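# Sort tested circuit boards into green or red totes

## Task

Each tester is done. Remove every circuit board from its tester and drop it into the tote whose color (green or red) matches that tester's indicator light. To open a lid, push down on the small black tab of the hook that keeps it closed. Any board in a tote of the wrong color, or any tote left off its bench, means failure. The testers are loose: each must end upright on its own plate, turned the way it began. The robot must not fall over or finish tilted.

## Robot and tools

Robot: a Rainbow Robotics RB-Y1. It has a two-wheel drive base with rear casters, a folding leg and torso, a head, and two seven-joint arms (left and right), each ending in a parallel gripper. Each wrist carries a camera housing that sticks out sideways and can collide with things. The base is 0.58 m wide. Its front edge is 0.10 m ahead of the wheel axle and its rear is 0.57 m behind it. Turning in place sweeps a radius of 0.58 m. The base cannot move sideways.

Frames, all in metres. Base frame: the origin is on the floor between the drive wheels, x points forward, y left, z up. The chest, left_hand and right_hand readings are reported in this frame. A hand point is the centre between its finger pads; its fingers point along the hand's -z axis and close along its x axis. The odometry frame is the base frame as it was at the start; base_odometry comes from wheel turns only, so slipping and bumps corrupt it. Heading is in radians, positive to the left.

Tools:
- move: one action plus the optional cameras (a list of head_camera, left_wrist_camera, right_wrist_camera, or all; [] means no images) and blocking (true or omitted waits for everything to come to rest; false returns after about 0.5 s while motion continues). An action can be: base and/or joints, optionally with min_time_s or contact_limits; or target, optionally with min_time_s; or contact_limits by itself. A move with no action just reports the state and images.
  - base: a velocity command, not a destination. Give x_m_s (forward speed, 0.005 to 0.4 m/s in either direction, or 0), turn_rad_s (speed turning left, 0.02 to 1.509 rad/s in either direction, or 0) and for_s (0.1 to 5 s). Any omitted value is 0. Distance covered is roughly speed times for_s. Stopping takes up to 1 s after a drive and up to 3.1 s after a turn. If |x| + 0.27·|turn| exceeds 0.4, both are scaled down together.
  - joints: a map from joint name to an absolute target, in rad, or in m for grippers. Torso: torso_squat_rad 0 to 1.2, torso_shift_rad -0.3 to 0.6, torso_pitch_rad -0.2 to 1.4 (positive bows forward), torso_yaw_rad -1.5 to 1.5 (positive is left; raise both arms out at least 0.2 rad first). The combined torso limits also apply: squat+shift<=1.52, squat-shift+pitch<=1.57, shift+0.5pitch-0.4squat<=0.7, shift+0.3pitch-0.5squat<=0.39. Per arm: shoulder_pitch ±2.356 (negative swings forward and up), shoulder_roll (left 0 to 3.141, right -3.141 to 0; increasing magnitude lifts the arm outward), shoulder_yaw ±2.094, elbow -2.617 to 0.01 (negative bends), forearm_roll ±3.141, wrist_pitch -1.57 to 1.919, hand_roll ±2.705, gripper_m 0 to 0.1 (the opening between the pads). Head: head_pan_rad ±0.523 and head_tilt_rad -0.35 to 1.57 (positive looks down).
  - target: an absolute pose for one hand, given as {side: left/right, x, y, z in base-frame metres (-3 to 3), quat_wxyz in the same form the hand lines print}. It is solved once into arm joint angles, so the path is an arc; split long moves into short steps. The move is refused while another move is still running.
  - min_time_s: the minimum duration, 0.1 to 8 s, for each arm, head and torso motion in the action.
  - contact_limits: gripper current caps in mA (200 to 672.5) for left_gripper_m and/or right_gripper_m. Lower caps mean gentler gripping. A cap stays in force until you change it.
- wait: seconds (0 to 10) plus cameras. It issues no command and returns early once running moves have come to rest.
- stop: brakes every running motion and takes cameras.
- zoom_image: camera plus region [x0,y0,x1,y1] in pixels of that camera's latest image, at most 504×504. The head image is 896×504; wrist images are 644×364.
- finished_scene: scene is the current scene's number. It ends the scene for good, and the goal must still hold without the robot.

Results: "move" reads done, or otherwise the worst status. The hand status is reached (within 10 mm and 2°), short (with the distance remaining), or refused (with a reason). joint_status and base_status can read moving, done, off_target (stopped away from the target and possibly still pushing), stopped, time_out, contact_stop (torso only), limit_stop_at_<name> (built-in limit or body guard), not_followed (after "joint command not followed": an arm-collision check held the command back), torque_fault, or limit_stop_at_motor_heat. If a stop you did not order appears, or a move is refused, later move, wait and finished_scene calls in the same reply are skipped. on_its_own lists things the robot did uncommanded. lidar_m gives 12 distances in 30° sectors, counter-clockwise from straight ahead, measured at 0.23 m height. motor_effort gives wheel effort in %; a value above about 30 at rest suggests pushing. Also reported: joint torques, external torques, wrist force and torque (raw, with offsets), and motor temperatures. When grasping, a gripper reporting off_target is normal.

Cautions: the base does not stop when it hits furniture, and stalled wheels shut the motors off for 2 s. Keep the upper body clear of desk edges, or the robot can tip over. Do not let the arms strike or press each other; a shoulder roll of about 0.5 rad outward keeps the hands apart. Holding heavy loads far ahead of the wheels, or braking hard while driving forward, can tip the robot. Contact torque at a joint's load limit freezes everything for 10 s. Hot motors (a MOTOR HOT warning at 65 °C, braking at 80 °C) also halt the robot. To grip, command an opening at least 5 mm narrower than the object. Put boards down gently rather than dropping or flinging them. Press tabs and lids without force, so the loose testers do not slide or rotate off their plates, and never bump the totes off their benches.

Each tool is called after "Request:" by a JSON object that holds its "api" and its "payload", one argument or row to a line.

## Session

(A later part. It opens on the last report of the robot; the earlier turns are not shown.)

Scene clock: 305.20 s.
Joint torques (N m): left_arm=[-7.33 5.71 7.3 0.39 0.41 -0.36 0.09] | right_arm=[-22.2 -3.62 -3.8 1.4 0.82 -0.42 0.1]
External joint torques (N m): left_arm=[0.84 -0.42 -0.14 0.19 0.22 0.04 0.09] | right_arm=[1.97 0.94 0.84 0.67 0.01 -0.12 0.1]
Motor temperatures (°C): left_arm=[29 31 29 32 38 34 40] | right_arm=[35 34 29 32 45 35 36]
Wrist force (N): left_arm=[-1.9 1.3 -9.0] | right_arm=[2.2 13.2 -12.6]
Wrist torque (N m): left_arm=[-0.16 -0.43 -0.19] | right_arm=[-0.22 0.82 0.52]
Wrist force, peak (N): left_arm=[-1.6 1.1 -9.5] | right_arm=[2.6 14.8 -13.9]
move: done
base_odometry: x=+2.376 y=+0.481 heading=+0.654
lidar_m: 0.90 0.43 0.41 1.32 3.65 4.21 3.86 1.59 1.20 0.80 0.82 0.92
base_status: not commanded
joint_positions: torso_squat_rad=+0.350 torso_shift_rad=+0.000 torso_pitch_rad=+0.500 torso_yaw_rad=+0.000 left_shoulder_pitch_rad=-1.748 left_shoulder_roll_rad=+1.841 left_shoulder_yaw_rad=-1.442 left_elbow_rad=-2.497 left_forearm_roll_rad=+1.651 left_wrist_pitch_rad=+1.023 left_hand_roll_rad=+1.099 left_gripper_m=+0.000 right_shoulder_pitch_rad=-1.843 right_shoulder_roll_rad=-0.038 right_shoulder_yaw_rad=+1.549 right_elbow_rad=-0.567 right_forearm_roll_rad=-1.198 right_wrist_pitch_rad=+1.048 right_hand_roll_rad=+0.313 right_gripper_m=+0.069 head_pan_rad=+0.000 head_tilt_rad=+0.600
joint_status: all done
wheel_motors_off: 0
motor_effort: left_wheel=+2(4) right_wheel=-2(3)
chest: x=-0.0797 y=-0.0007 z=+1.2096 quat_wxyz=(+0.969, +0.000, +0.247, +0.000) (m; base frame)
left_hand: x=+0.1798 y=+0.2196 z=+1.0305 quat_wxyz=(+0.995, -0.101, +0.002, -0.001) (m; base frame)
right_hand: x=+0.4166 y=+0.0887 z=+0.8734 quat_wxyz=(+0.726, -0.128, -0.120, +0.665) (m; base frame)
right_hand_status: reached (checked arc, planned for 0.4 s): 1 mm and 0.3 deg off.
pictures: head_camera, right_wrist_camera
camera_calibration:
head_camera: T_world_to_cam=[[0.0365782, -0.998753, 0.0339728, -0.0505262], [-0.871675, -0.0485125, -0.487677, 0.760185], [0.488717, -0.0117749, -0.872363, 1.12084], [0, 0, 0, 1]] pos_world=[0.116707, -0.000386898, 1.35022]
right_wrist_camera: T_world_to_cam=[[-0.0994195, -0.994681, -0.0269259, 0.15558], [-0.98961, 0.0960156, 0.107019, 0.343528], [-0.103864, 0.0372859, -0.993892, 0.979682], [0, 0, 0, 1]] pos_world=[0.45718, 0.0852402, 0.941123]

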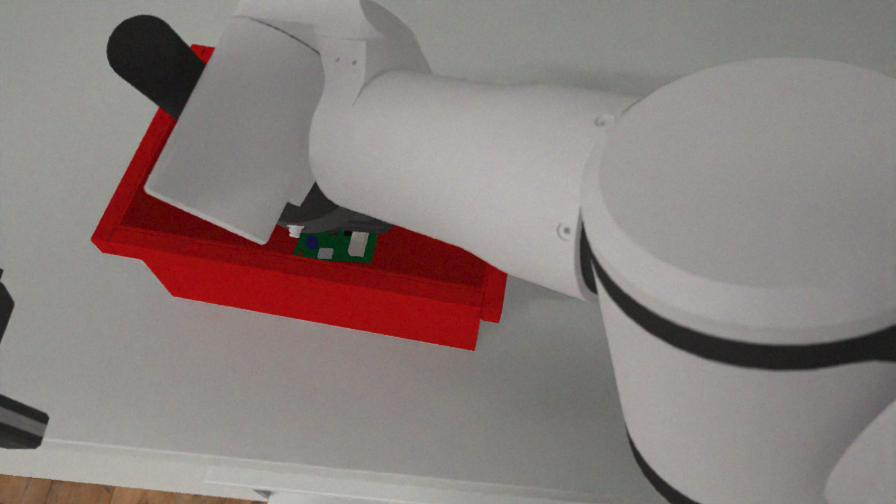

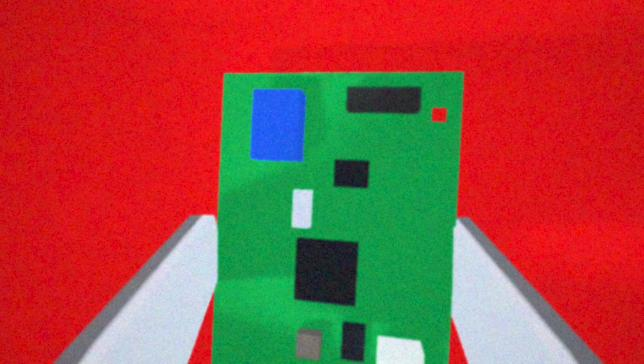

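Request:
{"api": "move", "payload": {
  "joints": {"right_gripper_m":0.088},
  "cameras": []
}}

Request:
{"api": "move", "payload": {
  "target": {"side":"right","x":0.417,"y":0.089,"z":1.02,"quat_wxyz":[0.7262,-0.1281,-0.1174,0.6654]},
  "cameras": ["right_wrist_camera"]
}}

Request:
{"api": "move", "payload": {
  "target": {"side":"right","x":0.3,"y":-0.08,"z":1.16,"quat_wxyz":[0.6964,-0.1228,-0.1228,0.6964]},
  "cameras": ["head_camera"]
}}

Request:
{"api": "move", "payload": {
  "base": {"x_m_s":-0.4,"for_s":0.867},
  "joints": {"head_tilt_rad":0.15,"right_shoulder_pitch_rad":-2.05,"right_shoulder_roll_rad":-1.53,"right_shoulder_yaw_rad":1.361,"right_elbow_rad":-2.203,"right_forearm_roll_rad":-1.811,"right_wrist_pitch_rad":1.455,"right_hand_roll_rad":-1.202,"right_gripper_m":0},
  "cameras": []
}}

Request:
{"api": "move", "payload": {
  "base": {"turn_rad_s":-0.6,"for_s":0.433},
  "cameras": []
}}

Request:
{"api": "move", "payload": {
  "base": {"x_m_s":-0.4,"for_s":5},
  "cameras": []
}}

Request:
{"api": "move", "payload": {
  "base": {"x_m_s":-0.4,"for_s":1.767},
  "cameras": ["head_camera"]
}}

Scene clock: 326.20 s.
Joint torques (N m): left_arm=[-7.49 5.88 7.15 0.37 0.43 -0.38 0.11] | right_arm=[-22.22 -3.27 -3.78 1.44 0.82 -0.39 0.14]
External joint torques (N m): left_arm=[0.68 -0.25 -0.29 0.17 0.24 0.02 0.11] | right_arm=[1.95 1.28 0.87 0.72 0.02 -0.08 0.14]
Motor temperatures (°C): left_arm=[29 31 29 32 38 34 40] | right_arm=[36 33 29 32 45 35 36]
Wrist force (N): left_arm=[-1.9 1.2 -9.1] | right_arm=[2.2 12.9 -12.8]
Wrist torque (N m): left_arm=[-0.13 -0.43 -0.20] | right_arm=[-0.20 0.83 0.53]
Wrist force, peak (N): left_arm=[-1.7 1.2 -9.5] | right_arm=[2.2 13.5 -13.2]
move: done
base_odometry: x=+2.376 y=+0.481 heading=+0.654
lidar_m: 0.90 0.43 0.41 1.32 3.64 4.21 3.86 1.60 1.21 0.80 0.82 0.93
base_status: not commanded
joint_positions: torso_squat_rad=+0.350 torso_shift_rad=+0.000 torso_pitch_rad=+0.500 torso_yaw_rad=+0.000 left_shoulder_pitch_rad=-1.748 left_shoulder_roll_rad=+1.841 left_shoulder_yaw_rad=-1.442 left_elbow_rad=-2.497 left_forearm_roll_rad=+1.651 left_wrist_pitch_rad=+1.023 left_hand_roll_rad=+1.099 left_gripper_m=+0.000 right_shoulder_pitch_rad=-1.843 right_shoulder_roll_rad=-0.038 right_shoulder_yaw_rad=+1.549 right_elbow_rad=-0.567 right_forearm_roll_rad=-1.198 right_wrist_pitch_rad=+1.048 right_hand_roll_rad=+0.313 right_gripper_m=+0.088 head_pan_rad=+0.000 head_tilt_rad=+0.600
joint_status: all done
wheel_motors_off: 0
motor_effort: left_wheel=+2(4) right_wheel=+0(3)
chest: x=-0.0797 y=-0.0007 z=+1.2096 quat_wxyz=(+0.969, +0.000, +0.247, +0.000) (m; base frame)
left_hand: x=+0.1798 y=+0.2196 z=+1.0305 quat_wxyz=(+0.995, -0.101, +0.002, -0.001) (m; base frame)
right_hand: x=+0.4166 y=+0.0887 z=+0.8734 quat_wxyz=(+0.726, -0.128, -0.120, +0.665) (m; base frame)
pictures: none
No camera images: "cameras" was empty.

Scene clock: 327.47 s.
Joint torques (N m): left_arm=[-7.77 5.97 7.21 0.42 0.36 -0.41 0.09] | right_arm=[-21.88 -6.45 -8.01 0.8 0.46 -0.51 -0.07]
External joint torques (N m): left_arm=[0.39 -0.17 -0.23 0.23 0.17 0 0.09] | right_arm=[3.27 1.48 0.19 -0.27 -0.45 -0.3 -0.07]
Motor temperatures (°C): left_arm=[29 31 29 32 38 34 40] | right_arm=[36 33 29 32 45 35 36]
Wrist force (N): left_arm=[-1.9 1.2 -9.1] | right_arm=[2.4 12.9 -12.8]
Wrist torque (N m): left_arm=[-0.13 -0.42 -0.20] | right_arm=[-0.17 0.87 0.53]
Wrist force, peak (N): left_arm=[-1.7 1.2 -9.3] | right_arm=[2.4 14.2 -13.8]
move: done
base_odometry: x=+2.376 y=+0.481 heading=+0.654
lidar_m: 0.90 0.44 0.41 1.32 3.65 4.21 3.86 1.60 1.20 0.79 0.82 0.93
base_status: not commanded
joint_positions: torso_squat_rad=+0.350 torso_shift_rad=+0.000 torso_pitch_rad=+0.500 torso_yaw_rad=+0.000 left_shoulder_pitch_rad=-1.748 left_shoulder_roll_rad=+1.841 left_shoulder_yaw_rad=-1.442 left_elbow_rad=-2.497 left_forearm_roll_rad=+1.651 left_wrist_pitch_rad=+1.023 left_hand_roll_rad=+1.099 left_gripper_m=+0.000 right_shoulder_pitch_rad=-2.101 right_shoulder_roll_rad=-0.299 right_shoulder_yaw_rad=+1.432 right_elbow_rad=-0.996 right_forearm_roll_rad=-1.310 right_wrist_pitch_rad=+1.346 right_hand_roll_rad=+0.208 right_gripper_m=+0.088 head_pan_rad=+0.000 head_tilt_rad=+0.600
joint_status: all done
wheel_motors_off: 0
motor_effort: left_wheel=+1(3) right_wheel=-2(3)
chest: x=-0.0798 y=-0.0007 z=+1.2096 quat_wxyz=(+0.969, +0.000, +0.247, +0.000) (m; base frame)
left_hand: x=+0.1798 y=+0.2196 z=+1.0306 quat_wxyz=(+0.995, -0.101, +0.002, -0.001) (m; base frame)
right_hand: x=+0.4169 y=+0.0889 z=+1.0204 quat_wxyz=(+0.726, -0.128, -0.115, +0.665) (m; base frame)
right_hand_status: reached (checked arc, planned for 0.8 s): 0 mm and 0.2 deg off.
pictures: right_wrist_camera
camera_calibration:
right_wrist_camera: T_world_to_cam=[[-0.101069, -0.994674, -0.0202184, 0.153663], [-0.988639, 0.0981422, 0.113844, 0.320474], [-0.111254, 0.0314949, -0.993293, 1.12883], [0, 0, 0, 1]] pos_world=[0.457951, 0.08584, 1.08789]

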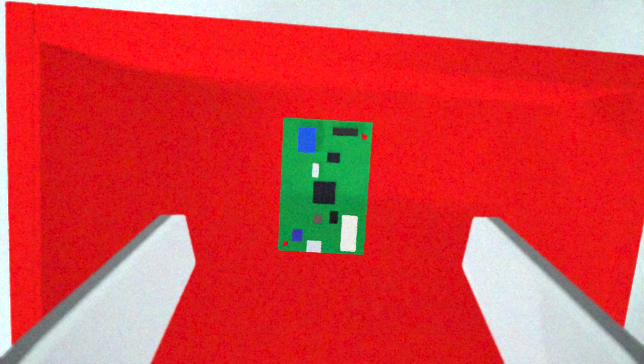

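Scene clock: 329.37 s.
Joint torques (N m): left_arm=[-7.35 5.8 7.29 0.41 0.42 -0.35 0.05] | right_arm=[-16.77 -3.83 -9.86 2.72 0.7 -0.24 0]
External joint torques (N m): left_arm=[0.82 -0.33 -0.15 0.21 0.22 0.05 0.05] | right_arm=[1.04 1.37 0.17 -0.37 -0.26 -0.19 0]
Motor temperatures (°C): left_arm=[29 31 29 32 38 34 40] | right_arm=[36 33 29 32 45 35 36]
Wrist force (N): left_arm=[-1.6 1.1 -9.3] | right_arm=[2.2 12.7 -12.6]
Wrist torque (N m): left_arm=[-0.12 -0.40 -0.20] | right_arm=[-0.17 0.87 0.58]
Wrist force, peak (N): left_arm=[-1.7 1.4 -9.4] | right_arm=[2.4 13.4 -13.6]
move: done
base_odometry: x=+2.376 y=+0.481 heading=+0.654
lidar_m: 0.90 0.44 0.42 1.32 3.65 4.21 3.86 1.60 1.20 0.80 0.82 0.92
base_status: not commanded
joint_positions: torso_squat_rad=+0.350 torso_shift_rad=+0.000 torso_pitch_rad=+0.500 torso_yaw_rad=+0.000 left_shoulder_pitch_rad=-1.748 left_shoulder_roll_rad=+1.841 left_shoulder_yaw_rad=-1.442 left_elbow_rad=-2.497 left_forearm_roll_rad=+1.651 left_wrist_pitch_rad=+1.023 left_hand_roll_rad=+1.099 left_gripper_m=+0.000 right_shoulder_pitch_rad=-2.213 right_shoulder_roll_rad=-1.129 right_shoulder_yaw_rad=+1.236 right_elbow_rad=-2.126 right_forearm_roll_rad=-1.571 right_wrist_pitch_rad=+1.580 right_hand_roll_rad=-0.014 right_gripper_m=+0.088 head_pan_rad=+0.000 head_tilt_rad=+0.600
joint_status: all done
wheel_motors_off: 0
motor_effort: left_wheel=+2(3) right_wheel=-1(3)
chest: x=-0.0797 y=-0.0008 z=+1.2096 quat_wxyz=(+0.969, +0.000, +0.247, +0.000) (m; base frame)
left_hand: x=+0.1798 y=+0.2196 z=+1.0305 quat_wxyz=(+0.995, -0.101, +0.002, -0.001) (m; base frame)
right_hand: x=+0.3001 y=-0.0801 z=+1.1601 quat_wxyz=(+0.696, -0.123, -0.123, +0.696) (m; base frame)
right_hand_status: reached (checked arc, planned for 1.5 s): 0 mm and 0.0 deg off.
pictures: head_camera
camera_calibration:
head_camera: T_world_to_cam=[[0.0365476, -0.998755, 0.0339607, -0.050535], [-0.871677, -0.0484799, -0.487678, 0.76018], [0.488717, -0.0117794, -0.872363, 1.12084], [0, 0, 0, 1]] pos_world=[0.116703, -0.00041581, 1.35022]

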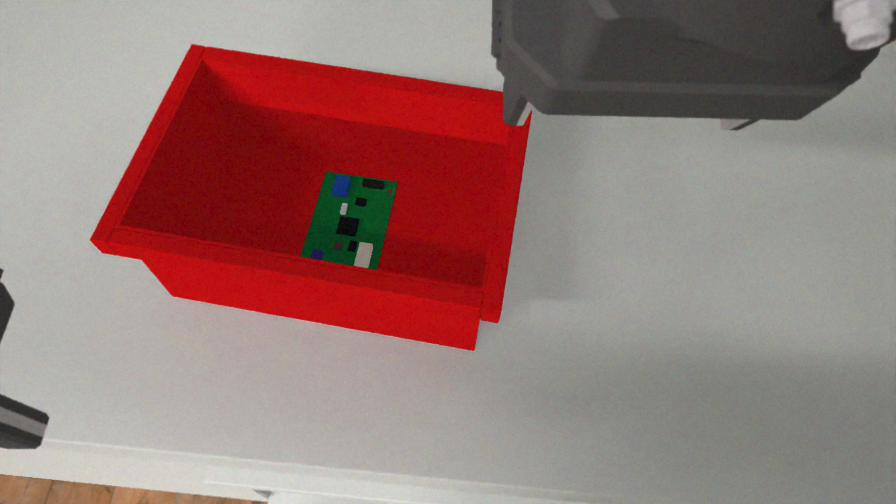

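Scene clock: 331.80 s.
Joint torques (N m): left_arm=[-7.46 5.84 7.23 0.49 0.39 -0.34 0.14] | right_arm=[-12.98 -3.48 -8.85 2.06 0.12 -0.28 0.38]
External joint torques (N m): left_arm=[0.71 -0.29 -0.21 0.29 0.2 0.06 0.15] | right_arm=[1.37 1.49 0.76 -0.26 -0.12 -0.28 0.38]
Motor temperatures (°C): left_arm=[29 31 29 32 38 34 40] | right_arm=[36 33 29 32 45 35 36]
Wrist force (N): left_arm=[-1.7 1.3 -9.0] | right_arm=[1.9 11.0 -12.9]
Wrist torque (N m): left_arm=[-0.14 -0.39 -0.19] | right_arm=[-0.11 0.82 0.55]
Wrist force, peak (N): left_arm=[-1.8 1.2 -9.4] | right_arm=[2.7 13.3 -12.7]
move: done
base_odometry: x=+2.138 y=+0.298 heading=+0.655
lidar_m: 1.12 0.65 0.83 2.51 3.66 3.91 3.84 1.57 1.19 1.15 0.91 1.18
base_status: done (sent for 0.87 of 0.87 s)
joint_positions: torso_squat_rad=+0.350 torso_shift_rad=+0.000 torso_pitch_rad=+0.500 torso_yaw_rad=+0.000 left_shoulder_pitch_rad=-1.748 left_shoulder_roll_rad=+1.841 left_shoulder_yaw_rad=-1.442 left_elbow_rad=-2.497 left_forearm_roll_rad=+1.651 left_wrist_pitch_rad=+1.023 left_hand_roll_rad=+1.099 left_gripper_m=+0.000 right_shoulder_pitch_rad=-2.050 right_shoulder_roll_rad=-1.530 right_shoulder_yaw_rad=+1.361 right_elbow_rad=-2.203 right_forearm_roll_rad=-1.811 right_wrist_pitch_rad=+1.455 right_hand_roll_rad=-1.202 right_gripper_m=+0.000 head_pan_rad=+0.000 head_tilt_rad=+0.150
joint_status: all done
wheel_motors_off: 0
motor_effort: left_wheel=+4(32) right_wheel=-2(23)
chest: x=-0.0797 y=-0.0007 z=+1.2096 quat_wxyz=(+0.969, +0.000, +0.247, +0.000) (m; base frame)
left_hand: x=+0.1798 y=+0.2197 z=+1.0305 quat_wxyz=(+0.995, -0.101, +0.002, -0.001) (m; base frame)
right_hand: x=+0.2502 y=-0.2002 z=+1.1001 quat_wxyz=(+1.000, +0.000, -0.001, -0.001) (m; base frame)
pictures: none
No camera images: "cameras" was empty.

Scene clock: 333.00 s.
Joint torques (N m): left_arm=[-7.42 5.74 7.18 0.48 0.39 -0.3 0.18] | right_arm=[-13.05 -3.47 -8.6 2.15 0.09 -0.08 0.39]
External joint torques (N m): left_arm=[0.74 -0.39 -0.26 0.28 0.2 0.1 0.18] | right_arm=[1.3 1.51 1 -0.16 -0.14 -0.08 0.39]
Motor temperatures (°C): left_arm=[29 31 29 32 38 34 40] | right_arm=[36 33 29 32 45 35 36]
Wrist force (N): left_arm=[-1.8 1.3 -9.0] | right_arm=[2.2 10.9 -13.1]
Wrist torque (N m): left_arm=[-0.13 -0.42 -0.19] | right_arm=[-0.09 0.86 0.53]
Wrist force, peak (N): left_arm=[-2.0 1.3 -9.4] | right_arm=[2.4 11.1 -13.2]
move: done
base_odometry: x=+2.138 y=+0.298 heading=+0.561
lidar_m: 1.20 0.65 0.76 2.52 3.58 3.97 3.84 1.73 1.22 1.16 0.91 1.07
base_status: done (sent for 0.43 of 0.43 s)
joint_positions: torso_squat_rad=+0.350 torso_shift_rad=+0.000 torso_pitch_rad=+0.500 torso_yaw_rad=+0.000 left_shoulder_pitch_rad=-1.748 left_shoulder_roll_rad=+1.841 left_shoulder_yaw_rad=-1.442 left_elbow_rad=-2.497 left_forearm_roll_rad=+1.651 left_wrist_pitch_rad=+1.023 left_hand_roll_rad=+1.099 left_gripper_m=+0.000 right_shoulder_pitch_rad=-2.050 right_shoulder_roll_rad=-1.530 right_shoulder_yaw_rad=+1.361 right_elbow_rad=-2.203 right_forearm_roll_rad=-1.811 right_wrist_pitch_rad=+1.455 right_hand_roll_rad=-1.202 right_gripper_m=+0.000 head_pan_rad=+0.000 head_tilt_rad=+0.150
joint_status: not commanded
wheel_motors_off: 0
motor_effort: left_wheel=+5(24) right_wheel=-3(26)
chest: x=-0.0797 y=-0.0007 z=+1.2096 quat_wxyz=(+0.969, +0.000, +0.247, +0.000) (m; base frame)
left_hand: x=+0.1798 y=+0.2197 z=+1.0305 quat_wxyz=(+0.995, -0.101, +0.002, -0.001) (m; base frame)
right_hand: x=+0.2502 y=-0.2002 z=+1.1001 quat_wxyz=(+1.000, +0.000, -0.001, -0.001) (m; base frame)
pictures: none
No camera images: "cameras" was empty.

Scene clock: 339.60 s.
Joint torques (N m): left_arm=[-7.45 5.56 7.18 0.53 0.4 -0.37 0.07] | right_arm=[-12.78 -3.59 -8.92 2.21 0.15 -0.16 0.41]
External joint torques (N m): left_arm=[0.71 -0.58 -0.26 0.33 0.21 0.04 0.07] | right_arm=[1.57 1.38 0.68 -0.11 -0.09 -0.16 0.41]
Motor temperatures (°C): left_arm=[29 31 29 32 38 34 40] | right_arm=[35 33 29 31 45 35 36]
Wrist force (N): left_arm=[-1.8 1.2 -9.0] | right_arm=[2.0 10.8 -13.2]
Wrist torque (N m): left_arm=[-0.14 -0.42 -0.20] | right_arm=[-0.06 0.85 0.54]
Wrist force, peak (N): left_arm=[-1.9 1.2 -9.3] | right_arm=[2.5 11.1 -13.5]
move: done
base_odometry: x=+0.445 y=-0.766 heading=+0.561
lidar_m: 2.57 2.61 3.47 3.39 3.46 1.99 1.86 1.86 1.32 1.25 1.28 1.69
base_status: done (sent for 5 of 5 s)
joint_positions: torso_squat_rad=+0.350 torso_shift_rad=+0.000 torso_pitch_rad=+0.500 torso_yaw_rad=+0.000 left_shoulder_pitch_rad=-1.748 left_shoulder_roll_rad=+1.841 left_shoulder_yaw_rad=-1.442 left_elbow_rad=-2.497 left_forearm_roll_rad=+1.651 left_wrist_pitch_rad=+1.023 left_hand_roll_rad=+1.099 left_gripper_m=+0.000 right_shoulder_pitch_rad=-2.050 right_shoulder_roll_rad=-1.530 right_shoulder_yaw_rad=+1.361 right_elbow_rad=-2.203 right_forearm_roll_rad=-1.811 right_wrist_pitch_rad=+1.455 right_hand_roll_rad=-1.202 right_gripper_m=+0.000 head_pan_rad=+0.000 head_tilt_rad=+0.150
joint_status: not commanded
wheel_motors_off: 0
motor_effort: left_wheel=-1(26) right_wheel=+3(24)
chest: x=-0.0798 y=-0.0007 z=+1.2096 quat_wxyz=(+0.969, +0.000, +0.247, +0.000) (m; base frame)
left_hand: x=+0.1798 y=+0.2197 z=+1.0305 quat_wxyz=(+0.995, -0.101, +0.002, -0.001) (m; base frame)
right_hand: x=+0.2502 y=-0.2002 z=+1.1001 quat_wxyz=(+1.000, +0.000, -0.001, -0.001) (m; base frame)
pictures: none
No camera images: "cameras" was empty.

Scene clock: 342.97 s.
Joint torques (N m): left_arm=[-7.33 5.76 7.04 0.53 0.4 -0.32 0.11] | right_arm=[-12.93 -3.63 -8.57 2.23 0.18 -0.16 0.38]
External joint torques (N m): left_arm=[0.83 -0.38 -0.4 0.33 0.21 0.09 0.11] | right_arm=[1.42 1.34 1.03 -0.09 -0.05 -0.16 0.38]
Motor temperatures (°C): left_arm=[29 31 29 32 38 34 40] | right_arm=[35 33 29 31 45 35 36]
Wrist force (N): left_arm=[-1.5 1.3 -9.2] | right_arm=[2.1 11.1 -13.3]
Wrist torque (N m): left_arm=[-0.16 -0.37 -0.21] | right_arm=[-0.09 0.83 0.52]
Wrist force, peak (N): left_arm=[-1.8 1.3 -9.4] | right_arm=[2.1 11.1 -13.5]
move: done
base_odometry: x=-0.154 y=-1.142 heading=+0.561
lidar_m: 3.27 3.33 3.53 3.36 1.59 1.35 1.46 1.18 1.35 1.28 1.31 1.74
base_status: done (sent for 1.77 of 1.77 s)
joint_positions: torso_squat_rad=+0.350 torso_shift_rad=+0.000 torso_pitch_rad=+0.500 torso_yaw_rad=+0.000 left_shoulder_pitch_rad=-1.748 left_shoulder_roll_rad=+1.841 left_shoulder_yaw_rad=-1.442 left_elbow_rad=-2.497 left_forearm_roll_rad=+1.651 left_wrist_pitch_rad=+1.023 left_hand_roll_rad=+1.099 left_gripper_m=+0.000 right_shoulder_pitch_rad=-2.050 right_shoulder_roll_rad=-1.530 right_shoulder_yaw_rad=+1.361 right_elbow_rad=-2.203 right_forearm_roll_rad=-1.811 right_wrist_pitch_rad=+1.455 right_hand_roll_rad=-1.202 right_gripper_m=+0.000 head_pan_rad=+0.000 head_tilt_rad=+0.150
joint_status: not commanded
wheel_motors_off: 0
motor_effort: left_wheel=-2(25) right_wheel=+4(19)
chest: x=-0.0798 y=-0.0007 z=+1.2096 quat_wxyz=(+0.969, +0.000, +0.247, +0.000) (m; base frame)
left_hand: x=+0.1798 y=+0.2197 z=+1.0305 quat_wxyz=(+0.995, -0.101, +0.002, -0.001) (m; base frame)
right_hand: x=+0.2501 y=-0.2002 z=+1.1001 quat_wxyz=(+1.000, +0.000, -0.001, -0.001) (m; base frame)
pictures: head_camera
camera_calibration:
head_camera: T_world_to_cam=[[0.0177256, -0.99876, 0.0465279, -0.0670827], [-0.57281, -0.0482854, -0.818265, 1.20404], [0.819496, -0.0121474, -0.572956, 0.697542], [0, 0, 0, 1]] pos_world=[0.119243, -0.00038854, 1.38801]

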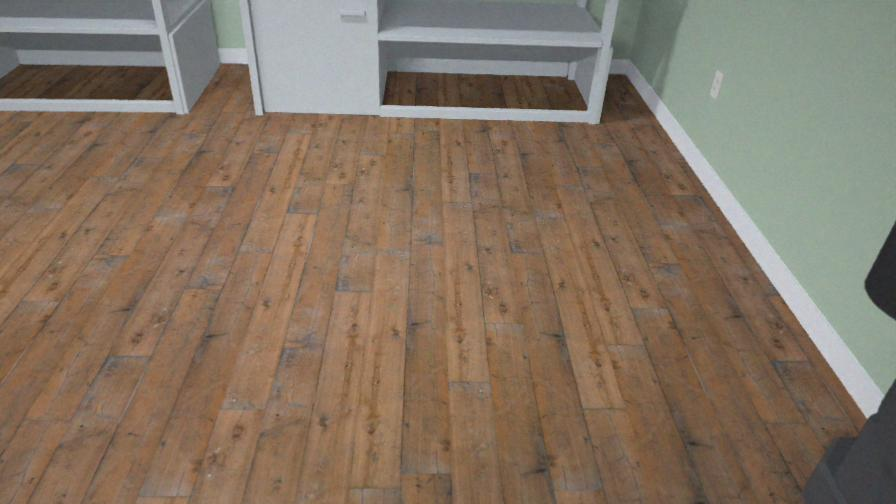

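Request:
{"api": "move", "payload": {
  "base": {"turn_rad_s":-1.35,"for_s":2.467},
  "cameras": ["head_camera"]
}}

Scene clock: 354.60 s.
Joint torques (N m): left_arm=[-7.59 5.71 7.48 0.51 0.34 -0.37 0.08] | right_arm=[-13.11 -3.51 -9.03 2.15 0.13 -0.16 0.35]
External joint torques (N m): left_arm=[0.58 -0.43 0.04 0.31 0.15 0.03 0.08] | right_arm=[1.25 1.46 0.57 -0.17 -0.1 -0.16 0.35]
Motor temperatures (°C): left_arm=[29 31 29 32 38 34 40] | right_arm=[35 33 29 31 45 35 36]
Wrist force (N): left_arm=[-1.4 1.2 -9.0] | right_arm=[2.2 10.9 -12.9]
Wrist torque (N m): left_arm=[-0.14 -0.36 -0.20] | right_arm=[-0.08 0.84 0.52]
Wrist force, peak (N): left_arm=[-1.8 1.1 -9.4] | right_arm=[2.0 11.1 -13.4]
move: done
base_odometry: x=-0.154 y=-1.142 heading=-2.481
lidar_m: 1.17 1.19 1.30 1.28 1.36 1.96 3.28 3.45 3.43 3.36 1.58 1.35
base_status: done (sent for 2.47 of 2.47 s)
joint_positions: torso_squat_rad=+0.350 torso_shift_rad=+0.000 torso_pitch_rad=+0.500 torso_yaw_rad=+0.000 left_shoulder_pitch_rad=-1.748 left_shoulder_roll_rad=+1.841 left_shoulder_yaw_rad=-1.442 left_elbow_rad=-2.497 left_forearm_roll_rad=+1.651 left_wrist_pitch_rad=+1.023 left_hand_roll_rad=+1.099 left_gripper_m=+0.000 right_shoulder_pitch_rad=-2.050 right_shoulder_roll_rad=-1.530 right_shoulder_yaw_rad=+1.361 right_elbow_rad=-2.203 right_forearm_roll_rad=-1.811 right_wrist_pitch_rad=+1.455 right_hand_roll_rad=-1.202 right_gripper_m=+0.000 head_pan_rad=+0.000 head_tilt_rad=+0.150
joint_status: not commanded
wheel_motors_off: 0
motor_effort: left_wheel=+3(28) right_wheel=+0(25)
chest: x=-0.0798 y=-0.0007 z=+1.2096 quat_wxyz=(+0.969, +0.000, +0.247, +0.000) (m; base frame)
left_hand: x=+0.1798 y=+0.2197 z=+1.0305 quat_wxyz=(+0.995, -0.101, +0.002, -0.001) (m; base frame)
right_hand: x=+0.2501 y=-0.2002 z=+1.1001 quat_wxyz=(+1.000, +0.000, -0.001, -0.001) (m; base frame)
pictures: head_camera
camera_calibration:
head_camera: T_world_to_cam=[[0.0177253, -0.99876, 0.0465188, -0.0670739], [-0.57281, -0.0482778, -0.818265, 1.20404], [0.819496, -0.0121424, -0.572956, 0.697542], [0, 0, 0, 1]] pos_world=[0.119242, -0.000392424, 1.38801]

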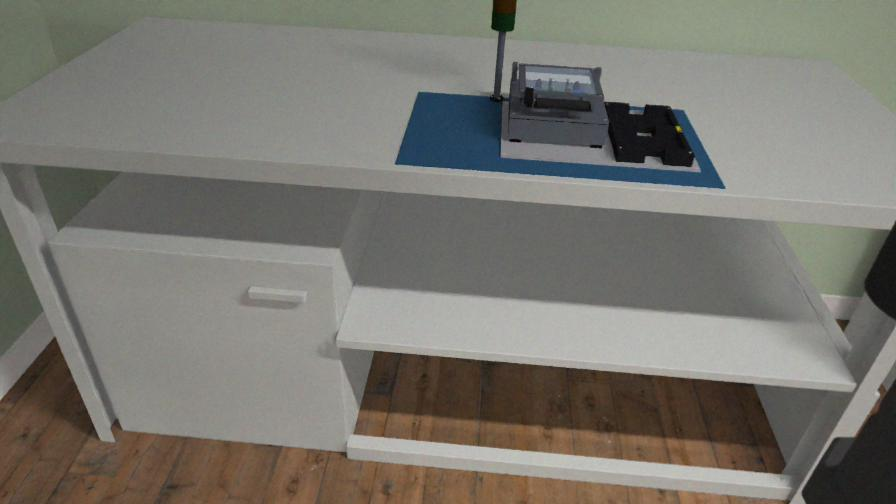

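Request:
{"api": "move", "payload": {
  "base": {"turn_rad_s":-0.8,"for_s":0.733},
  "cameras": ["head_camera"]
}}

Request:
{"api": "move", "payload": {
  "base": {"x_m_s":0.4,"for_s":1.5},
  "cameras": []
}}

Request:
{"api": "move", "payload": {
  "base": {"turn_rad_s":0.8,"for_s":0.717},
  "cameras": ["head_camera"]
}}

Scene clock: 369.90 s.
Joint torques (N m): left_arm=[-7.52 5.51 7.26 0.44 0.29 -0.28 0.11] | right_arm=[-12.84 -3.74 -8.65 2.2 0.14 -0.26 0.34]
External joint torques (N m): left_arm=[0.65 -0.63 -0.18 0.24 0.09 0.13 0.11] | right_arm=[1.52 1.24 0.95 -0.12 -0.1 -0.26 0.34]
Motor temperatures (°C): left_arm=[29 31 29 32 38 34 40] | right_arm=[35 33 29 31 45 35 36]
Wrist force (N): left_arm=[-1.9 1.1 -9.1] | right_arm=[1.9 10.6 -13.4]
Wrist torque (N m): left_arm=[-0.11 -0.42 -0.21] | right_arm=[-0.05 0.81 0.53]
Wrist force, peak (N): left_arm=[-1.9 1.2 -9.3] | right_arm=[2.3 11.1 -13.3]
move: done
base_odometry: x=-0.154 y=-1.142 heading=-2.750
lidar_m: 1.78 1.17 1.34 1.28 1.28 1.54 2.89 3.28 3.76 3.36 1.96 1.35
base_status: done (sent for 0.73 of 0.73 s)
joint_positions: torso_squat_rad=+0.350 torso_shift_rad=+0.000 torso_pitch_rad=+0.500 torso_yaw_rad=+0.000 left_shoulder_pitch_rad=-1.748 left_shoulder_roll_rad=+1.841 left_shoulder_yaw_rad=-1.442 left_elbow_rad=-2.497 left_forearm_roll_rad=+1.651 left_wrist_pitch_rad=+1.023 left_hand_roll_rad=+1.099 left_gripper_m=+0.000 right_shoulder_pitch_rad=-2.050 right_shoulder_roll_rad=-1.530 right_shoulder_yaw_rad=+1.361 right_elbow_rad=-2.203 right_forearm_roll_rad=-1.811 right_wrist_pitch_rad=+1.455 right_hand_roll_rad=-1.202 right_gripper_m=+0.000 head_pan_rad=+0.000 head_tilt_rad=+0.150
joint_status: not commanded
wheel_motors_off: 0
motor_effort: left_wheel=+3(24) right_wheel=+0(18)
chest: x=-0.0798 y=-0.0007 z=+1.2096 quat_wxyz=(+0.969, +0.000, +0.247, +0.000) (m; base frame)
left_hand: x=+0.1798 y=+0.2197 z=+1.0305 quat_wxyz=(+0.995, -0.101, +0.002, -0.001) (m; base frame)
right_hand: x=+0.2501 y=-0.2002 z=+1.1001 quat_wxyz=(+1.000, +0.000, -0.001, -0.001) (m; base frame)
pictures: head_camera
camera_calibration:
head_camera: T_world_to_cam=[[0.0177267, -0.99876, 0.0465203, -0.0670754], [-0.57281, -0.0482798, -0.818265, 1.20404], [0.819496, -0.0121422, -0.572956, 0.697543], [0, 0, 0, 1]] pos_world=[0.119242, -0.000391672, 1.38801]

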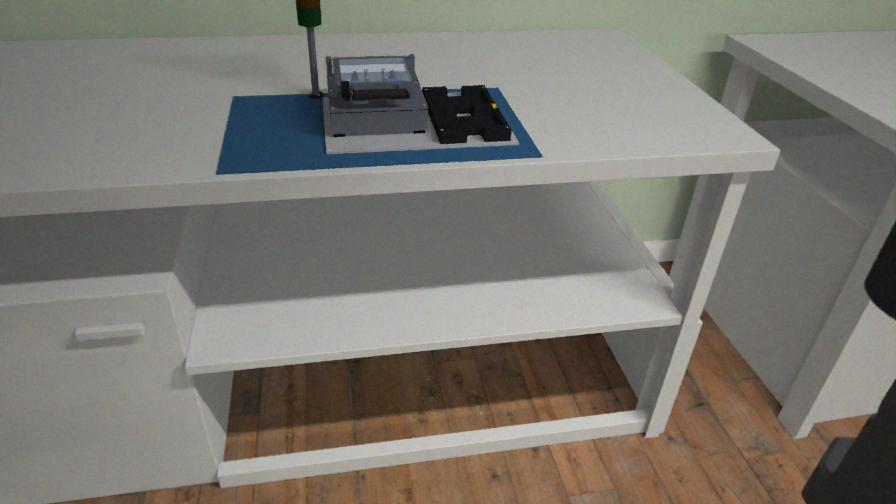

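Scene clock: 372.77 s.
Joint torques (N m): left_arm=[-7.49 5.63 7.33 0.44 0.34 -0.4 0.07] | right_arm=[-12.93 -3.5 -8.65 2.29 0.13 -0.11 0.34]
External joint torques (N m): left_arm=[0.67 -0.51 -0.11 0.24 0.15 0 0.07] | right_arm=[1.42 1.47 0.96 -0.03 -0.1 -0.11 0.34]
Motor temperatures (°C): left_arm=[29 31 29 32 38 34 40] | right_arm=[35 33 29 31 45 35 36]
Wrist force (N): left_arm=[-2.1 1.3 -8.9] | right_arm=[2.0 10.8 -13.0]
Wrist torque (N m): left_arm=[-0.14 -0.44 -0.21] | right_arm=[-0.07 0.82 0.53]
Wrist force, peak (N): left_arm=[-2.1 1.2 -9.3] | right_arm=[2.7 11.1 -13.3]
move: done
base_odometry: x=-0.708 y=-1.372 heading=-2.750
lidar_m: 1.19 0.76 0.68 1.13 1.40 1.67 3.17 3.88 3.63 3.24 1.17 0.85
base_status: done (sent for 1.5 of 1.5 s)
joint_positions: torso_squat_rad=+0.350 torso_shift_rad=+0.000 torso_pitch_rad=+0.500 torso_yaw_rad=+0.000 left_shoulder_pitch_rad=-1.748 left_shoulder_roll_rad=+1.841 left_shoulder_yaw_rad=-1.442 left_elbow_rad=-2.497 left_forearm_roll_rad=+1.651 left_wrist_pitch_rad=+1.023 left_hand_roll_rad=+1.099 left_gripper_m=+0.000 right_shoulder_pitch_rad=-2.050 right_shoulder_roll_rad=-1.530 right_shoulder_yaw_rad=+1.361 right_elbow_rad=-2.203 right_forearm_roll_rad=-1.811 right_wrist_pitch_rad=+1.455 right_hand_roll_rad=-1.202 right_gripper_m=+0.000 head_pan_rad=+0.000 head_tilt_rad=+0.150
joint_status: not commanded
wheel_motors_off: 0
motor_effort: left_wheel=-1(31) right_wheel=+1(27)
chest: x=-0.0797 y=-0.0007 z=+1.2096 quat_wxyz=(+0.969, +0.000, +0.247, +0.000) (m; base frame)
left_hand: x=+0.1798 y=+0.2197 z=+1.0305 quat_wxyz=(+0.995, -0.101, +0.002, -0.001) (m; base frame)
right_hand: x=+0.2502 y=-0.2002 z=+1.1001 quat_wxyz=(+1.000, +0.000, -0.001, -0.001) (m; base frame)
pictures: none
No camera images: "cameras" was empty.

Scene clock: 374.53 s.
Joint torques (N m): left_arm=[-7.68 5.59 7.34 0.49 0.34 -0.31 0.04] | right_arm=[-12.82 -3.64 -8.7 2.14 0.1 -0.1 0.36]
External joint torques (N m): left_arm=[0.49 -0.55 -0.1 0.29 0.15 0.1 0.04] | right_arm=[1.53 1.33 0.9 -0.18 -0.13 -0.1 0.36]
Motor temperatures (°C): left_arm=[29 31 29 32 38 34 40] | right_arm=[35 33 29 31 45 35 36]
Wrist force (N): left_arm=[-1.9 1.1 -9.1] | right_arm=[1.8 10.7 -13.0]
Wrist torque (N m): left_arm=[-0.13 -0.42 -0.19] | right_arm=[-0.06 0.83 0.52]
Wrist force, peak (N): left_arm=[-1.6 1.1 -9.4] | right_arm=[2.3 11.0 -13.4]
move: done
base_odometry: x=-0.708 y=-1.372 heading=-2.481
lidar_m: 1.19 0.68 0.82 1.40 1.48 2.15 3.85 4.28 3.31 1.53 0.83 1.07
base_status: done (sent for 0.73 of 0.73 s)
joint_positions: torso_squat_rad=+0.350 torso_shift_rad=+0.000 torso_pitch_rad=+0.500 torso_yaw_rad=+0.000 left_shoulder_pitch_rad=-1.748 left_shoulder_roll_rad=+1.841 left_shoulder_yaw_rad=-1.442 left_elbow_rad=-2.497 left_forearm_roll_rad=+1.651 left_wrist_pitch_rad=+1.023 left_hand_roll_rad=+1.099 left_gripper_m=+0.000 right_shoulder_pitch_rad=-2.050 right_shoulder_roll_rad=-1.530 right_shoulder_yaw_rad=+1.361 right_elbow_rad=-2.203 right_forearm_roll_rad=-1.811 right_wrist_pitch_rad=+1.455 right_hand_roll_rad=-1.202 right_gripper_m=+0.000 head_pan_rad=+0.000 head_tilt_rad=+0.150
joint_status: not commanded
wheel_motors_off: 0
motor_effort: left_wheel=+0(25) right_wheel=+1(20)
chest: x=-0.0797 y=-0.0007 z=+1.2096 quat_wxyz=(+0.969, +0.000, +0.247, +0.000) (m; base frame)
left_hand: x=+0.1798 y=+0.2197 z=+1.0305 quat_wxyz=(+0.995, -0.101, +0.002, -0.001) (m; base frame)
right_hand: x=+0.2502 y=-0.2002 z=+1.1001 quat_wxyz=(+1.000, +0.000, -0.001, -0.001) (m; base frame)
pictures: head_camera
camera_calibration:
head_camera: T_world_to_cam=[[0.0177309, -0.998759, 0.0465311, -0.0670819], [-0.572886, -0.04829, -0.818211, 1.20398], [0.819443, -0.0121494, -0.573031, 0.697594], [0, 0, 0, 1]] pos_world=[0.119294, -0.000383038, 1.38798]

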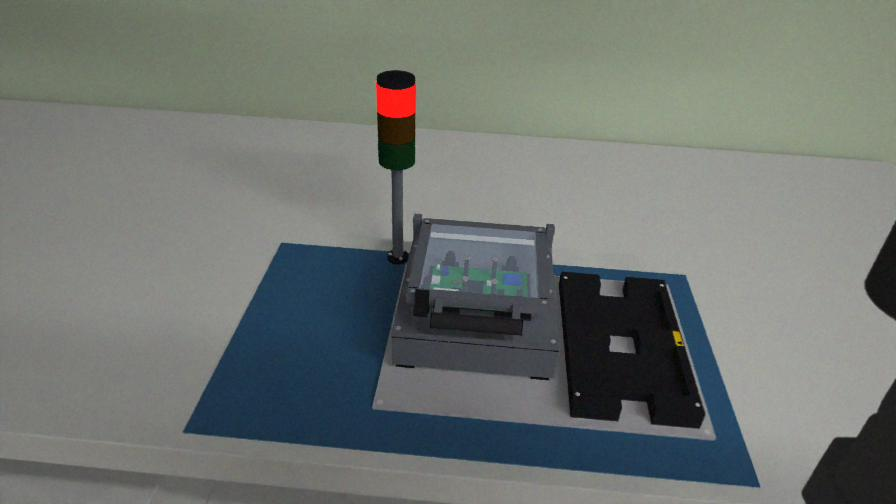

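Request:
{"api": "move", "payload": {
  "base": {"x_m_s":0.4,"for_s":0.9},
  "joints": {"head_tilt_rad":0.6},
  "cameras": ["head_camera"]
}}

Scene clock: 382.93 s.
Joint torques (N m): left_arm=[-7.45 5.6 7.19 0.42 0.35 -0.38 0.13] | right_arm=[-13.33 -3.72 -8.76 2.07 0.09 -0.13 0.4]
External joint torques (N m): left_arm=[0.71 -0.54 -0.26 0.22 0.15 0.02 0.14] | right_arm=[1.03 1.25 0.84 -0.24 -0.15 -0.13 0.4]
Motor temperatures (°C): left_arm=[29 31 29 32 38 34 40] | right_arm=[35 33 29 31 45 35 36]
Wrist force (N): left_arm=[-1.9 1.2 -9.0] | right_arm=[2.2 10.9 -13.2]
Wrist torque (N m): left_arm=[-0.14 -0.42 -0.20] | right_arm=[-0.07 0.87 0.52]
Wrist force, peak (N): left_arm=[-1.7 0.9 -9.5] | right_arm=[2.6 11.3 -13.4]
move: done
base_odometry: x=-0.964 y=-1.570 heading=-2.481
lidar_m: 0.87 0.53 0.45 1.01 1.46 2.11 4.18 4.34 3.33 0.72 0.74 0.89
base_status: done (sent for 0.9 of 0.9 s)
joint_positions: torso_squat_rad=+0.350 torso_shift_rad=+0.000 torso_pitch_rad=+0.500 torso_yaw_rad=+0.000 left_shoulder_pitch_rad=-1.748 left_shoulder_roll_rad=+1.841 left_shoulder_yaw_rad=-1.442 left_elbow_rad=-2.497 left_forearm_roll_rad=+1.651 left_wrist_pitch_rad=+1.023 left_hand_roll_rad=+1.099 left_gripper_m=+0.000 right_shoulder_pitch_rad=-2.050 right_shoulder_roll_rad=-1.530 right_shoulder_yaw_rad=+1.361 right_elbow_rad=-2.203 right_forearm_roll_rad=-1.811 right_wrist_pitch_rad=+1.455 right_hand_roll_rad=-1.202 right_gripper_m=+0.000 head_pan_rad=+0.000 head_tilt_rad=+0.600
joint_status: all done
wheel_motors_off: 0
motor_effort: left_wheel=+0(28) right_wheel=-1(29)
chest: x=-0.0797 y=-0.0007 z=+1.2096 quat_wxyz=(+0.969, +0.000, +0.247, +0.000) (m; base frame)
left_hand: x=+0.1798 y=+0.2197 z=+1.0305 quat_wxyz=(+0.995, -0.101, +0.002, -0.001) (m; base frame)
right_hand: x=+0.2502 y=-0.2001 z=+1.1001 quat_wxyz=(+1.000, +0.000, -0.001, -0.001) (m; base frame)
pictures: head_camera
camera_calibration:
head_camera: T_world_to_cam=[[0.036573, -0.998751, 0.0340404, -0.0505796], [-0.871706, -0.0485403, -0.487619, 0.76013], [0.488662, -0.0118395, -0.872393, 1.12085], [0, 0, 0, 1]] pos_world=[0.116741, -0.000349163, 1.3502]

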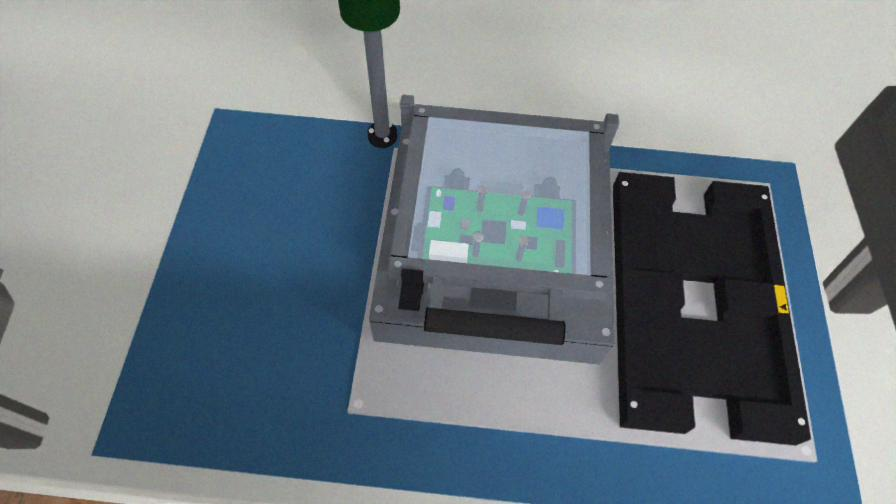

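Request:
{"api": "move", "payload": {
  "target": {"side":"left","x":0.26,"y":0.08,"z":1.06,"quat_wxyz":[0.995,-0.1,0,0]},
  "cameras": []
}}

Request:
{"api": "move", "payload": {
  "target": {"side":"left","x":0.279,"y":0.034,"z":1.0,"quat_wxyz":[0.995,-0.1,0,0]},
  "cameras": ["head_camera"]
}}

Request:
{"api": "move", "payload": {
  "target": {"side":"left","x":0.279,"y":0.034,"z":0.985,"quat_wxyz":[0.995,-0.1,0,0]},
  "cameras": []
}}

Request:
{"api": "move", "payload": {
  "target": {"side":"left","x":0.279,"y":0.034,"z":0.976,"quat_wxyz":[0.995,-0.1,0,0]},
  "cameras": ["head_camera","left_wrist_camera"]
}}

Scene clock: 399.73 s.
Joint torques (N m): left_arm=[-14.95 4.97 10.1 1.47 0.35 -0.14 -0.19] | right_arm=[-13.14 -4.23 -9.12 2.13 0.03 -0.14 0.38]
External joint torques (N m): left_arm=[1.04 -0.67 0.22 0.53 0.24 0.29 -0.18] | right_arm=[1.21 0.74 0.48 -0.18 -0.21 -0.14 0.38]
Motor temperatures (°C): left_arm=[29 31 29 32 38 34 40] | right_arm=[35 33 29 31 45 35 36]
Wrist force (N): left_arm=[-1.7 1.2 -9.1] | right_arm=[2.4 11.0 -13.4]
Wrist torque (N m): left_arm=[-0.10 -0.39 -0.21] | right_arm=[-0.07 0.90 0.52]
Wrist force, peak (N): left_arm=[-2.9 1.6 -9.9] | right_arm=[2.3 11.0 -13.5]
move: done
base_odometry: x=-0.964 y=-1.570 heading=-2.481
lidar_m: 0.86 0.53 0.45 1.02 1.46 2.10 4.18 4.34 3.33 0.72 0.74 0.88
base_status: not commanded
joint_positions: torso_squat_rad=+0.350 torso_shift_rad=+0.000 torso_pitch_rad=+0.500 torso_yaw_rad=+0.000 left_shoulder_pitch_rad=-1.956 left_shoulder_roll_rad=+1.222 left_shoulder_yaw_rad=-1.337 left_elbow_rad=-2.118 left_forearm_roll_rad=+1.692 left_wrist_pitch_rad=+1.238 left_hand_roll_rad=+1.400 left_gripper_m=+0.000 right_shoulder_pitch_rad=-2.050 right_shoulder_roll_rad=-1.530 right_shoulder_yaw_rad=+1.361 right_elbow_rad=-2.203 right_forearm_roll_rad=-1.811 right_wrist_pitch_rad=+1.455 right_hand_roll_rad=-1.202 right_gripper_m=+0.000 head_pan_rad=+0.000 head_tilt_rad=+0.600
joint_status: all done
wheel_motors_off: 0
motor_effort: left_wheel=+0(2) right_wheel=+0(2)
chest: x=-0.0797 y=-0.0007 z=+1.2096 quat_wxyz=(+0.969, +0.000, +0.247, +0.000) (m; base frame)
left_hand: x=+0.2598 y=+0.0800 z=+1.0601 quat_wxyz=(+0.995, -0.100, +0.000, +0.000) (m; base frame)
left_hand_status: reached (checked arc, planned for 1.0 s): 0 mm and 0.1 deg off.
right_hand: x=+0.2502 y=-0.2001 z=+1.1001 quat_wxyz=(+1.000, +0.000, -0.001, +0.000) (m; base frame)
pictures: none
No camera images: "cameras" was empty.

Scene clock: 400.63 s.
Joint torques (N m): left_arm=[-16.81 5.56 10.25 0.42 0.51 -0.5 0.31] | right_arm=[-13.09 -3.81 -9.05 2.26 0.13 0.02 0.36]
External joint torques (N m): left_arm=[1.21 -0.38 -0.08 0.66 0.41 -0.07 0.32] | right_arm=[1.27 1.16 0.56 -0.06 -0.1 0.02 0.36]
Motor temperatures (°C): left_arm=[29 31 29 32 38 34 40] | right_arm=[35 33 29 31 45 35 36]
Wrist force (N): left_arm=[-1.7 1.0 -9.1] | right_arm=[2.2 10.6 -13.3]
Wrist torque (N m): left_arm=[-0.09 -0.41 -0.22] | right_arm=[-0.05 0.87 0.52]
Wrist force, peak (N): left_arm=[-1.9 1.0 -10.2] | right_arm=[2.2 11.1 -13.3]
move: done
base_odometry: x=-0.964 y=-1.570 heading=-2.481
lidar_m: 0.86 0.52 0.45 1.02 1.46 2.10 4.18 4.33 3.33 0.73 0.74 0.88
base_status: not commanded
joint_positions: torso_squat_rad=+0.350 torso_shift_rad=+0.000 torso_pitch_rad=+0.500 torso_yaw_rad=+0.000 left_shoulder_pitch_rad=-1.891 left_shoulder_roll_rad=+0.991 left_shoulder_yaw_rad=-1.416 left_elbow_rad=-1.934 left_forearm_roll_rad=+1.545 left_wrist_pitch_rad=+1.166 left_hand_roll_rad=+1.433 left_gripper_m=+0.000 right_shoulder_pitch_rad=-2.050 right_shoulder_roll_rad=-1.530 right_shoulder_yaw_rad=+1.361 right_elbow_rad=-2.203 right_forearm_roll_rad=-1.811 right_wrist_pitch_rad=+1.455 right_hand_roll_rad=-1.202 right_gripper_m=+0.000 head_pan_rad=+0.000 head_tilt_rad=+0.600
joint_status: all done
wheel_motors_off: 0
motor_effort: left_wheel=+3(3) right_wheel=-2(2)
chest: x=-0.0797 y=-0.0008 z=+1.2096 quat_wxyz=(+0.969, +0.000, +0.247, +0.000) (m; base frame)
left_hand: x=+0.2790 y=+0.0339 z=+1.0001 quat_wxyz=(+0.995, -0.100, +0.000, +0.000) (m; base frame)
left_hand_status: reached (checked arc, planned for 0.6 s): 0 mm and 0.0 deg off.
right_hand: x=+0.2501 y=-0.2002 z=+1.1001 quat_wxyz=(+1.000, +0.000, -0.001, +0.000) (m; base frame)
pictures: head_camera
camera_calibration:
head_camera: T_world_to_cam=[[0.0365369, -0.998754, 0.0339889, -0.0505643], [-0.871683, -0.0484842, -0.487666, 0.760169], [0.488706, -0.0118097, -0.872368, 1.12084], [0, 0, 0, 1]] pos_world=[0.116711, -0.000408298, 1.35022]

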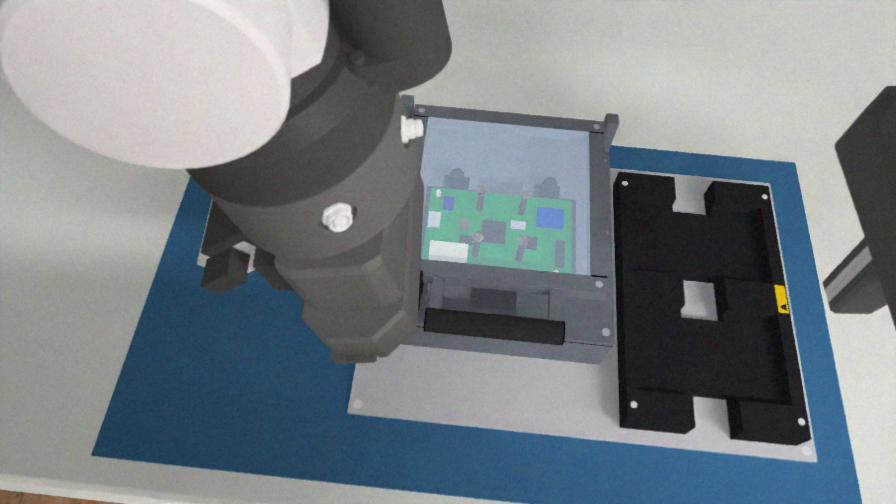

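Scene clock: 401.20 s.
Joint torques (N m): left_arm=[-16.85 4.73 9.85 0.38 0.36 -0.59 0.34] | right_arm=[-12.9 -3.96 -9.08 2.25 0.12 -0.03 0.36]
External joint torques (N m): left_arm=[1.17 -1.22 -0.43 0.89 0.26 -0.15 0.34] | right_arm=[1.45 1 0.53 -0.07 -0.11 -0.03 0.36]
Motor temperatures (°C): left_arm=[29 31 29 32 38 34 40] | right_arm=[35 33 29 31 45 35 36]
Wrist force (N): left_arm=[-1.9 0.8 -9.3] | right_arm=[2.0 10.9 -13.0]
Wrist torque (N m): left_arm=[-0.06 -0.42 -0.22] | right_arm=[-0.07 0.84 0.51]
Wrist force, peak (N): left_arm=[-2.0 1.3 -10.4] | right_arm=[1.9 11.0 -13.4]
move: done
base_odometry: x=-0.964 y=-1.570 heading=-2.481
lidar_m: 0.86 0.53 0.45 1.01 1.45 2.10 4.18 4.33 3.33 0.72 0.74 0.89
base_status: not commanded
joint_positions: torso_squat_rad=+0.350 torso_shift_rad=+0.000 torso_pitch_rad=+0.500 torso_yaw_rad=+0.000 left_shoulder_pitch_rad=-1.866 left_shoulder_roll_rad=+0.978 left_shoulder_yaw_rad=-1.435 left_elbow_rad=-1.924 left_forearm_roll_rad=+1.512 left_wrist_pitch_rad=+1.142 left_hand_roll_rad=+1.433 left_gripper_m=+0.000 right_shoulder_pitch_rad=-2.050 right_shoulder_roll_rad=-1.530 right_shoulder_yaw_rad=+1.361 right_elbow_rad=-2.203 right_forearm_roll_rad=-1.811 right_wrist_pitch_rad=+1.455 right_hand_roll_rad=-1.202 right_gripper_m=+0.000 head_pan_rad=+0.000 head_tilt_rad=+0.600
joint_status: all done
wheel_motors_off: 0
motor_effort: left_wheel=+1(3) right_wheel=-1(1)
chest: x=-0.0797 y=-0.0007 z=+1.2096 quat_wxyz=(+0.969, +0.000, +0.247, +0.000) (m; base frame)
left_hand: x=+0.2785 y=+0.0344 z=+0.9856 quat_wxyz=(+0.995, -0.100, +0.000, +0.000) (m; base frame)
left_hand_status: reached (checked arc, planned for 0.2 s): 1 mm and 0.0 deg off.
right_hand: x=+0.2502 y=-0.2001 z=+1.1001 quat_wxyz=(+1.000, +0.000, -0.001, +0.000) (m; base frame)
pictures: none
No camera images: "cameras" was empty.

Scene clock: 401.73 s.
Joint torques (N m): left_arm=[-16.03 4.24 9.3 0.56 0.21 -0.73 0.11] | right_arm=[-12.7 -4.3 -8.86 2.27 0.14 0.03 0.34]
External joint torques (N m): left_arm=[2.03 -1.72 -0.95 1.22 0.11 -0.3 0.11] | right_arm=[1.66 0.67 0.74 -0.05 -0.09 0.03 0.34]
Motor temperatures (°C): left_arm=[29 31 29 32 38 34 40] | right_arm=[35 33 29 31 45 35 36]
Wrist force (N): left_arm=[-2.1 1.3 -4.5] | right_arm=[1.9 10.7 -13.2]
Wrist torque (N m): left_arm=[-0.08 -0.43 -0.22] | right_arm=[-0.05 0.82 0.52]
Wrist force, peak (N): left_arm=[-1.7 1.2 -9.1] | right_arm=[2.1 11.0 -13.4]
move: done
base_odometry: x=-0.964 y=-1.570 heading=-2.481
lidar_m: 0.87 0.52 0.45 1.01 1.47 2.10 4.18 4.34 3.33 0.73 0.75 0.89
base_status: not commanded
joint_positions: torso_squat_rad=+0.350 torso_shift_rad=+0.000 torso_pitch_rad=+0.500 torso_yaw_rad=+0.000 left_shoulder_pitch_rad=-1.850 left_shoulder_roll_rad=+0.967 left_shoulder_yaw_rad=-1.446 left_elbow_rad=-1.913 left_forearm_roll_rad=+1.492 left_wrist_pitch_rad=+1.127 left_hand_roll_rad=+1.433 left_gripper_m=+0.000 right_shoulder_pitch_rad=-2.050 right_shoulder_roll_rad=-1.530 right_shoulder_yaw_rad=+1.361 right_elbow_rad=-2.203 right_forearm_roll_rad=-1.811 right_wrist_pitch_rad=+1.455 right_hand_roll_rad=-1.202 right_gripper_m=+0.000 head_pan_rad=+0.000 head_tilt_rad=+0.600
joint_status: all done
wheel_motors_off: 0
motor_effort: left_wheel=+0(4) right_wheel=-2(2)
chest: x=-0.0798 y=-0.0007 z=+1.2096 quat_wxyz=(+0.969, +0.000, +0.247, +0.000) (m; base frame)
left_hand: x=+0.2789 y=+0.0341 z=+0.9765 quat_wxyz=(+0.995, -0.100, +0.000, +0.000) (m; base frame)
left_hand_status: reached (checked arc, planned for 0.1 s): 1 mm and 0.0 deg off.
right_hand: x=+0.2501 y=-0.2001 z=+1.1001 quat_wxyz=(+1.000, +0.000, -0.001, +0.000) (m; base frame)
pictures: head_camera, left_wrist_camera
camera_calibration:
head_camera: T_world_to_cam=[[0.0365679, -0.998751, 0.0340399, -0.0505839], [-0.871669, -0.0485365, -0.487685, 0.760183], [0.488728, -0.011838, -0.872356, 1.12084], [0, 0, 0, 1]] pos_world=[0.11669, -0.000355633, 1.35023]
left_wrist_camera: T_world_to_cam=[[0.999814, 0.0123842, -0.0147537, -0.266197], [0.0190116, -0.757619, 0.65242, -0.582235], [-0.003098, -0.652579, -0.757714, 0.832058], [0, 0, 0, 1]] pos_world=[0.279795, 0.105168, 1.0064]

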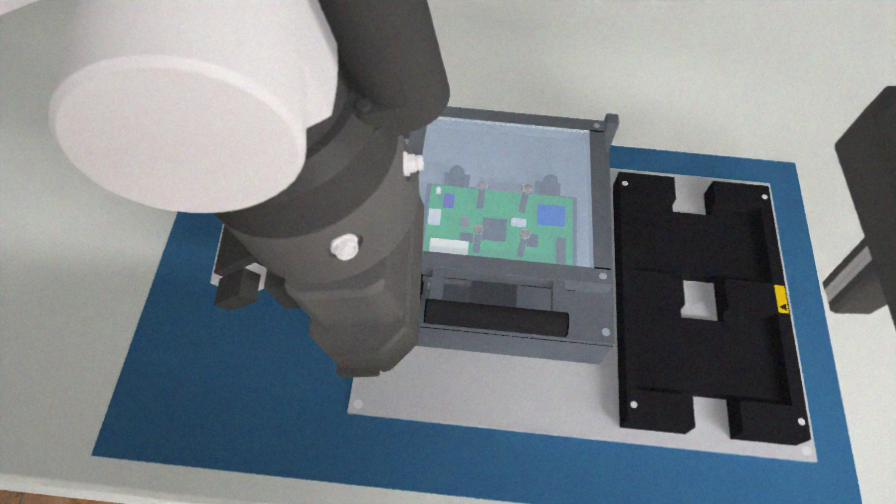

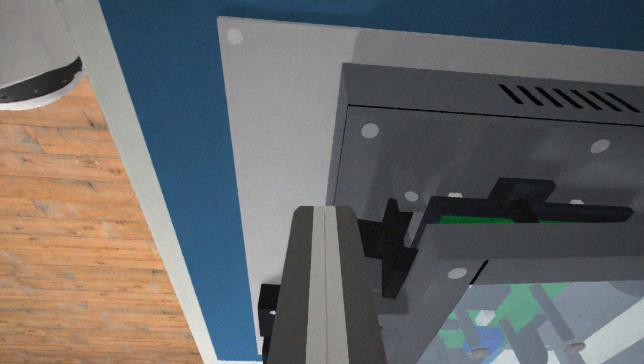

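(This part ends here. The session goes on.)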